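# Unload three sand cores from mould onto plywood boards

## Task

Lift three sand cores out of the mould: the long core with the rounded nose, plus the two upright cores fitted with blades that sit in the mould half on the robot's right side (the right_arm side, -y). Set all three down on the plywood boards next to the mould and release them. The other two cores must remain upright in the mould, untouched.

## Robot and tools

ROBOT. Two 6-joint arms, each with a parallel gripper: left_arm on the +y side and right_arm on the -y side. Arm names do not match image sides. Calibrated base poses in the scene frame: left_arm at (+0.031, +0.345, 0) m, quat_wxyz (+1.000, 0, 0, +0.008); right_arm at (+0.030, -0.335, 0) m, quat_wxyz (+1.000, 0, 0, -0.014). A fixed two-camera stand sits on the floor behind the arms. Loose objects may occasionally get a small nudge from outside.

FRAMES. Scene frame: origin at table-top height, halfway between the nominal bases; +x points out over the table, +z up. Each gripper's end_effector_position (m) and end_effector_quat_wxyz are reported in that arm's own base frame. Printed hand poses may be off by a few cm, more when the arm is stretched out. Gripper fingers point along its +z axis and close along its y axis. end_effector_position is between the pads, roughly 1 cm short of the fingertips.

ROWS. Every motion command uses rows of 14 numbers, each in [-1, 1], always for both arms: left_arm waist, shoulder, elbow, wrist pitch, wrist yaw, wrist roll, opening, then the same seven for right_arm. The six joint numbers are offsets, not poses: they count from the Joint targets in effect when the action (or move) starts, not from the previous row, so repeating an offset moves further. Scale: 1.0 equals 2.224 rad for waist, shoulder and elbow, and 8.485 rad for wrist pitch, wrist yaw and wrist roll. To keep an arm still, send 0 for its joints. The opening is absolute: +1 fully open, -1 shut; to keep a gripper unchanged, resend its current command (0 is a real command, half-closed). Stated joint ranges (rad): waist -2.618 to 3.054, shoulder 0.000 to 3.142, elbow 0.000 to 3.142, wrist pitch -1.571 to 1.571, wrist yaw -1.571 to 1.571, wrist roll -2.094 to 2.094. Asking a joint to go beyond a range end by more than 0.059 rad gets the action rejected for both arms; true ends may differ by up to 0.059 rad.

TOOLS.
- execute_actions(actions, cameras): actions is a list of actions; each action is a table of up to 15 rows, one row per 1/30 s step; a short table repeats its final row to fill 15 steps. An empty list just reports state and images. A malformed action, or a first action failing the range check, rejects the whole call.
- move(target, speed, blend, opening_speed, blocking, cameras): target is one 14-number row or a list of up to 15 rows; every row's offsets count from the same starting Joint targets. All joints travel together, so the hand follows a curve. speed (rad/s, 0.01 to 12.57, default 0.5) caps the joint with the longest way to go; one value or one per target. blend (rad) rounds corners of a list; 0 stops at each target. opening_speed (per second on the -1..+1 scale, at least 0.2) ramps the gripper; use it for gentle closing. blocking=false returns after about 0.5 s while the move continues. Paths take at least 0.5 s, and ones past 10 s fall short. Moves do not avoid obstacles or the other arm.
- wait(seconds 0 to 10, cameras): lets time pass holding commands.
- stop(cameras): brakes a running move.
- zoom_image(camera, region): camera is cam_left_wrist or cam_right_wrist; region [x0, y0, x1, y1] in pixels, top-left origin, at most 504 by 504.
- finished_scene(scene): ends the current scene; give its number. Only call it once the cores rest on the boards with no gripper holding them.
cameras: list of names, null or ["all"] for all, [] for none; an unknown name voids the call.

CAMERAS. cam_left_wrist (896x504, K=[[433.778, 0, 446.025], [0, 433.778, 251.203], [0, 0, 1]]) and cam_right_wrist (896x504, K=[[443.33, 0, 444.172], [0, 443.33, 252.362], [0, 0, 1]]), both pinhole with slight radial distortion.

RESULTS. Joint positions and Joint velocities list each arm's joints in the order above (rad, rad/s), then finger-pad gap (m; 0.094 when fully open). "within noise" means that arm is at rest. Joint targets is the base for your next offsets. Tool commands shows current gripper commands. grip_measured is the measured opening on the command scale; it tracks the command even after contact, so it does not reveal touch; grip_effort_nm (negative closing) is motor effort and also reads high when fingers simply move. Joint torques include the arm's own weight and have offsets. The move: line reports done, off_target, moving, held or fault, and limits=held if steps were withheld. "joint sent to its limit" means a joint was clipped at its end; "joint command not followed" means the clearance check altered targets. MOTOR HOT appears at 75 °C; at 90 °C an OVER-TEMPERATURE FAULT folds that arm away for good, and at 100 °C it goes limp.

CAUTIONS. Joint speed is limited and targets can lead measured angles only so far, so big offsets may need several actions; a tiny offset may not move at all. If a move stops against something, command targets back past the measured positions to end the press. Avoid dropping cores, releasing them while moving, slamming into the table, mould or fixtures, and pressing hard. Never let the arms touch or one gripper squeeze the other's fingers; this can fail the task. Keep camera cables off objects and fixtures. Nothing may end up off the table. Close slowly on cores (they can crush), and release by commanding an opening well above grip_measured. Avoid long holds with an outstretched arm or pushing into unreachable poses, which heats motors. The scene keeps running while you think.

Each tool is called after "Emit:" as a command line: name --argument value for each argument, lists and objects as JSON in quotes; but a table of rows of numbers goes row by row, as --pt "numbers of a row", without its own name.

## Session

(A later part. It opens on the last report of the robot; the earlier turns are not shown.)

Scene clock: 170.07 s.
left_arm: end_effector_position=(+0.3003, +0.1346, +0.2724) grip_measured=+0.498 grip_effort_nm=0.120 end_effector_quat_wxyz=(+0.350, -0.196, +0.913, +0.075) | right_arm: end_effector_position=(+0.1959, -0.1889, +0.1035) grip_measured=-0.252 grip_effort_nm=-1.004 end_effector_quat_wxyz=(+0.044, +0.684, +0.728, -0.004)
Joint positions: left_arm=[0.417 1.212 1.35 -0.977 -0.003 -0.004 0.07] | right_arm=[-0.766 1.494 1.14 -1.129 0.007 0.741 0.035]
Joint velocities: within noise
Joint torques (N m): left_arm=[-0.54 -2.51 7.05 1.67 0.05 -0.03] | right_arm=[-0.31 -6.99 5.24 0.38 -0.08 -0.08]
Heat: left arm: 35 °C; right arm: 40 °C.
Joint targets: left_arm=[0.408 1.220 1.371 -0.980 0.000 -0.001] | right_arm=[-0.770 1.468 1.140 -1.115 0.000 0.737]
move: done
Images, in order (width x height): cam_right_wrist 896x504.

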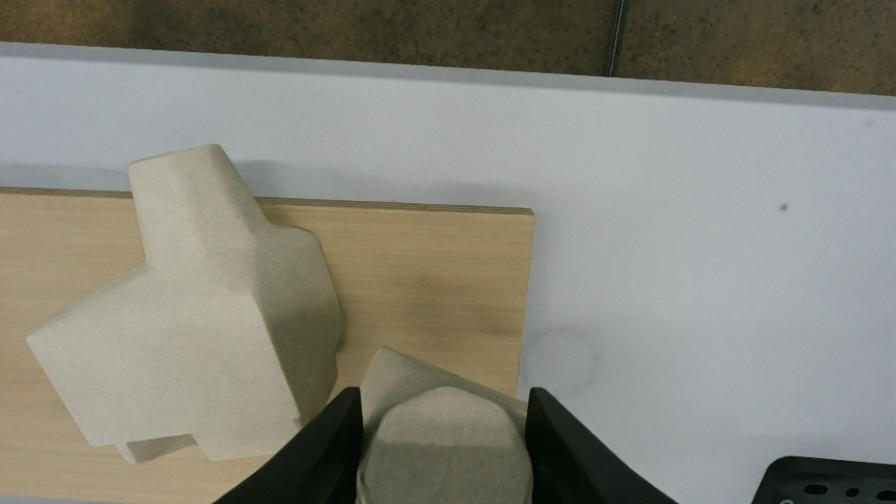

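Emit:
move --target '[0,0,0,0,0,0,0.5,0,0.014,-0.07,0.02,0,0,-0.8]' --speed 0.2 --cameras '["cam_right_wrist"]'

Scene clock: 175.03 s.
left_arm: end_effector_position=(+0.3003, +0.1346, +0.2724) grip_measured=+0.498 grip_effort_nm=0.125 end_effector_quat_wxyz=(+0.350, -0.196, +0.913, +0.075) | right_arm: end_effector_position=(+0.1945, -0.1891, +0.0696) grip_measured=-0.253 grip_effort_nm=-1.004 end_effector_quat_wxyz=(+0.055, +0.682, +0.729, -0.006)
Joint positions: left_arm=[0.417 1.212 1.35 -0.977 -0.003 -0.004 0.07] | right_arm=[-0.768 1.494 1 -0.967 0.011 0.736 0.035]
Joint velocities: within noise
Joint torques (N m): left_arm=[-0.59 -2.44 7.06 1.68 0.06 -0.01] | right_arm=[-0.14 -4.37 3.89 0.53 -0.11 -0.02]
Heat: left arm: 36 °C; right arm: 40 °C.
Joint targets: left_arm=[0.408 1.220 1.371 -0.980 0.000 -0.001] | right_arm=[-0.770 1.499 0.984 -0.945 0.000 0.736]
move: done
Images, in order (width x height): cam_right_wrist 896x504.

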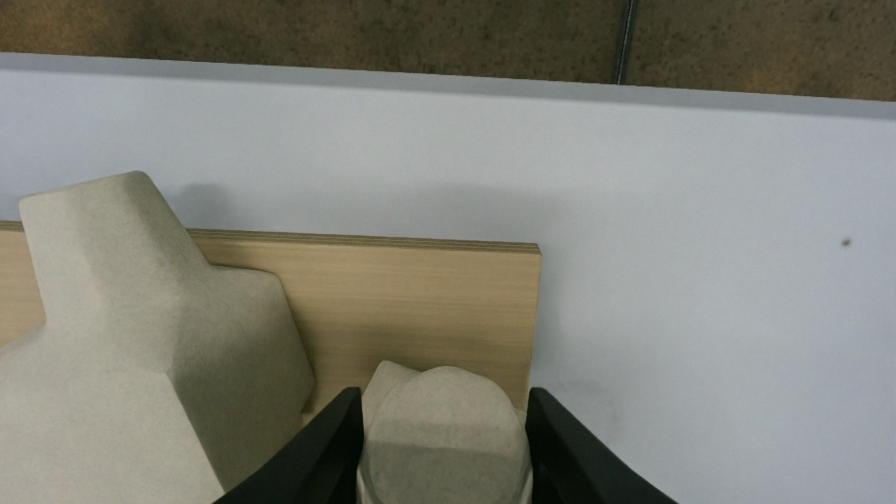

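Emit:
move --target '[0,0,0,0,0,0,0.5,0,0.014,-0.06,0.013,0,0,-0.8]' --speed 0.2 --cameras '["cam_right_wrist"]'

Scene clock: 178.83 s.
left_arm: end_effector_position=(+0.3003, +0.1346, +0.2724) grip_measured=+0.498 grip_effort_nm=0.125 end_effector_quat_wxyz=(+0.350, -0.196, +0.913, +0.075) | right_arm: end_effector_position=(+0.1960, -0.1964, +0.0554) grip_measured=-0.257 grip_effort_nm=-0.999 end_effector_quat_wxyz=(+0.084, +0.685, +0.724, -0.011)
Joint positions: left_arm=[0.417 1.212 1.35 -0.977 -0.003 -0.004 0.07] | right_arm=[-0.778 1.48 0.921 -0.843 0.018 0.735 0.035]
Joint velocities: within noise
Joint torques (N m): left_arm=[-0.49 -2.54 6.98 1.69 0.07 -0.01] | right_arm=[0.77 -0.79 0.01 0.49 -0.17 -0.03]
Heat: left arm: 36 °C; right arm: 39 °C.
Joint targets: left_arm=[0.408 1.220 1.371 -0.980 0.000 -0.001] | right_arm=[-0.770 1.530 0.851 -0.834 0.000 0.736]
move: off_target (right_arm); right_arm: the elbow is farthest, 0.070 rad from its target
Images, in order (width x height): cam_right_wrist 896x504.

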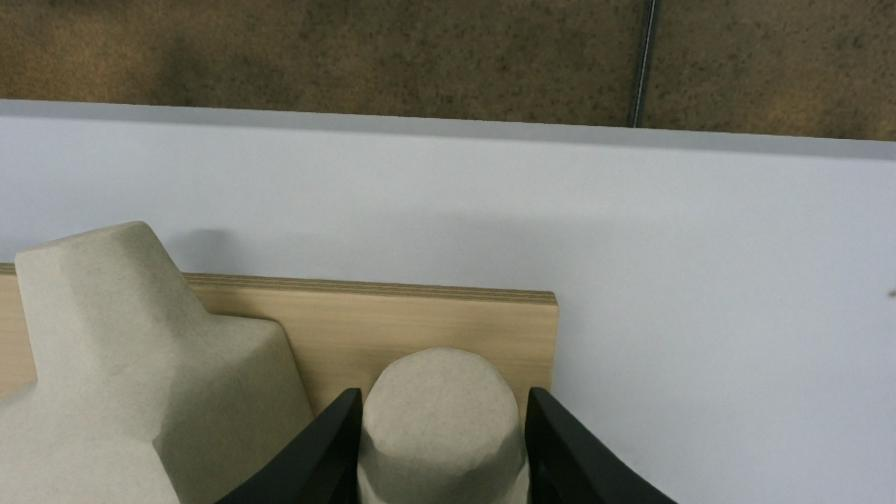

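Emit:
move --pt "0 0 0 0 0 0 0.5 0 -0.0225 0.027 0 0 0 -0.8" --pt "0 0 0 0 0 0 0.5 0 -0.0225 0.027 0 0 0 -0.1" --speed 0.3 --opening_speed 0.3 --cameras '["cam_right_wrist"]'

Scene clock: 186.77 s.
left_arm: end_effector_position=(+0.3003, +0.1346, +0.2724) grip_measured=+0.498 grip_effort_nm=0.115 end_effector_quat_wxyz=(+0.350, -0.196, +0.913, +0.075) | right_arm: end_effector_position=(+0.1989, -0.1968, +0.0572) grip_measured=-0.103 grip_effort_nm=0.183 end_effector_quat_wxyz=(+0.091, +0.684, +0.724, -0.006)
Joint positions: left_arm=[0.417 1.212 1.35 -0.977 -0.003 -0.004 0.07] | right_arm=[-0.778 1.474 0.92 -0.834 0.008 0.735 0.042]
Joint velocities: within noise
Joint torques (N m): left_arm=[-0.62 -2.48 6.94 1.67 0.06 -0.03] | right_arm=[0.76 -4.15 4.49 0.42 -0.08 -0.02]
Heat: left arm: 36 °C; right arm: 37 °C.
Joint targets: left_arm=[0.408 1.220 1.371 -0.980 0.000 -0.001] | right_arm=[-0.770 1.480 0.911 -0.834 0.000 0.736]
move: done
Images, in order (width x height): cam_right_wrist 896x504.

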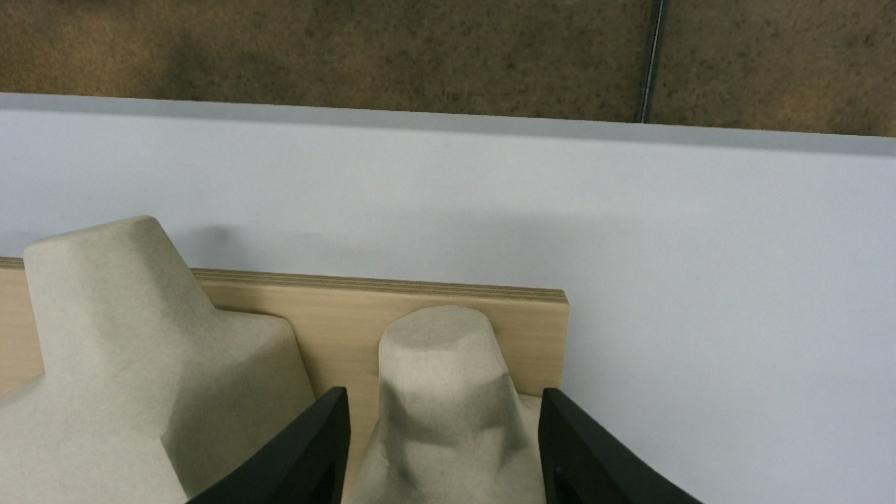

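Emit:
move --target '[0,0,0,0,0,0,0.5,0,-0.02,0.2,-0.048,0,0,0.0]' --speed 0.4 --cameras '["cam_right_wrist"]'

Scene clock: 190.37 s.
left_arm: end_effector_position=(+0.3003, +0.1346, +0.2724) grip_measured=+0.498 grip_effort_nm=0.115 end_effector_quat_wxyz=(+0.350, -0.196, +0.913, +0.075) | right_arm: end_effector_position=(+0.2100, -0.2059, +0.1650) grip_measured=-0.003 grip_effort_nm=0.178 end_effector_quat_wxyz=(+0.109, +0.682, +0.723, -0.004)
Joint positions: left_arm=[0.417 1.212 1.35 -0.977 -0.003 -0.004 0.07] | right_arm=[-0.777 1.455 1.329 -1.227 0.003 0.735 0.047]
Joint velocities: within noise
Joint torques (N m): left_arm=[-0.55 -2.52 6.94 1.69 0.08 -0.03] | right_arm=[0.65 -6.2 7.47 0.31 -0.03 -0.02]
Heat: left arm: 36 °C; right arm: 36 °C.
Joint targets: left_arm=[0.408 1.220 1.371 -0.980 0.000 -0.001] | right_arm=[-0.769 1.436 1.355 -1.242 0.000 0.736]
move: done
Images, in order (width x height): cam_right_wrist 896x504.

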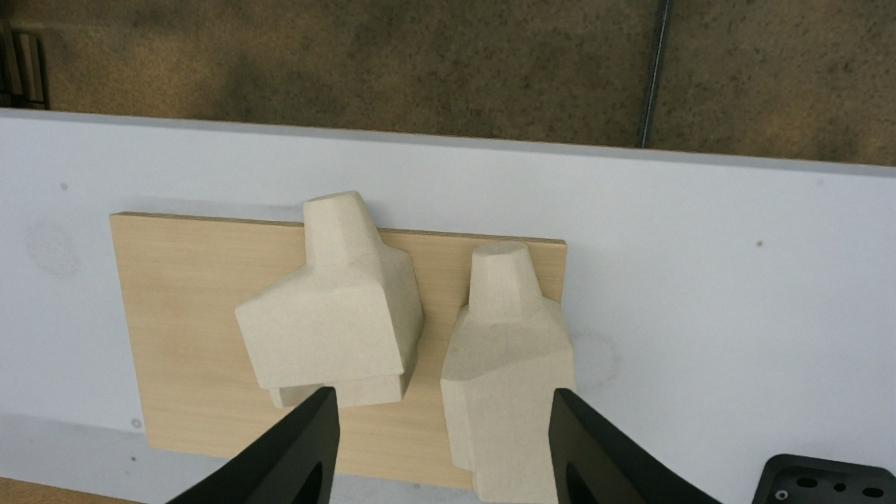

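Emit:
finished_scene --scene 2

The scene is finished: the task was done.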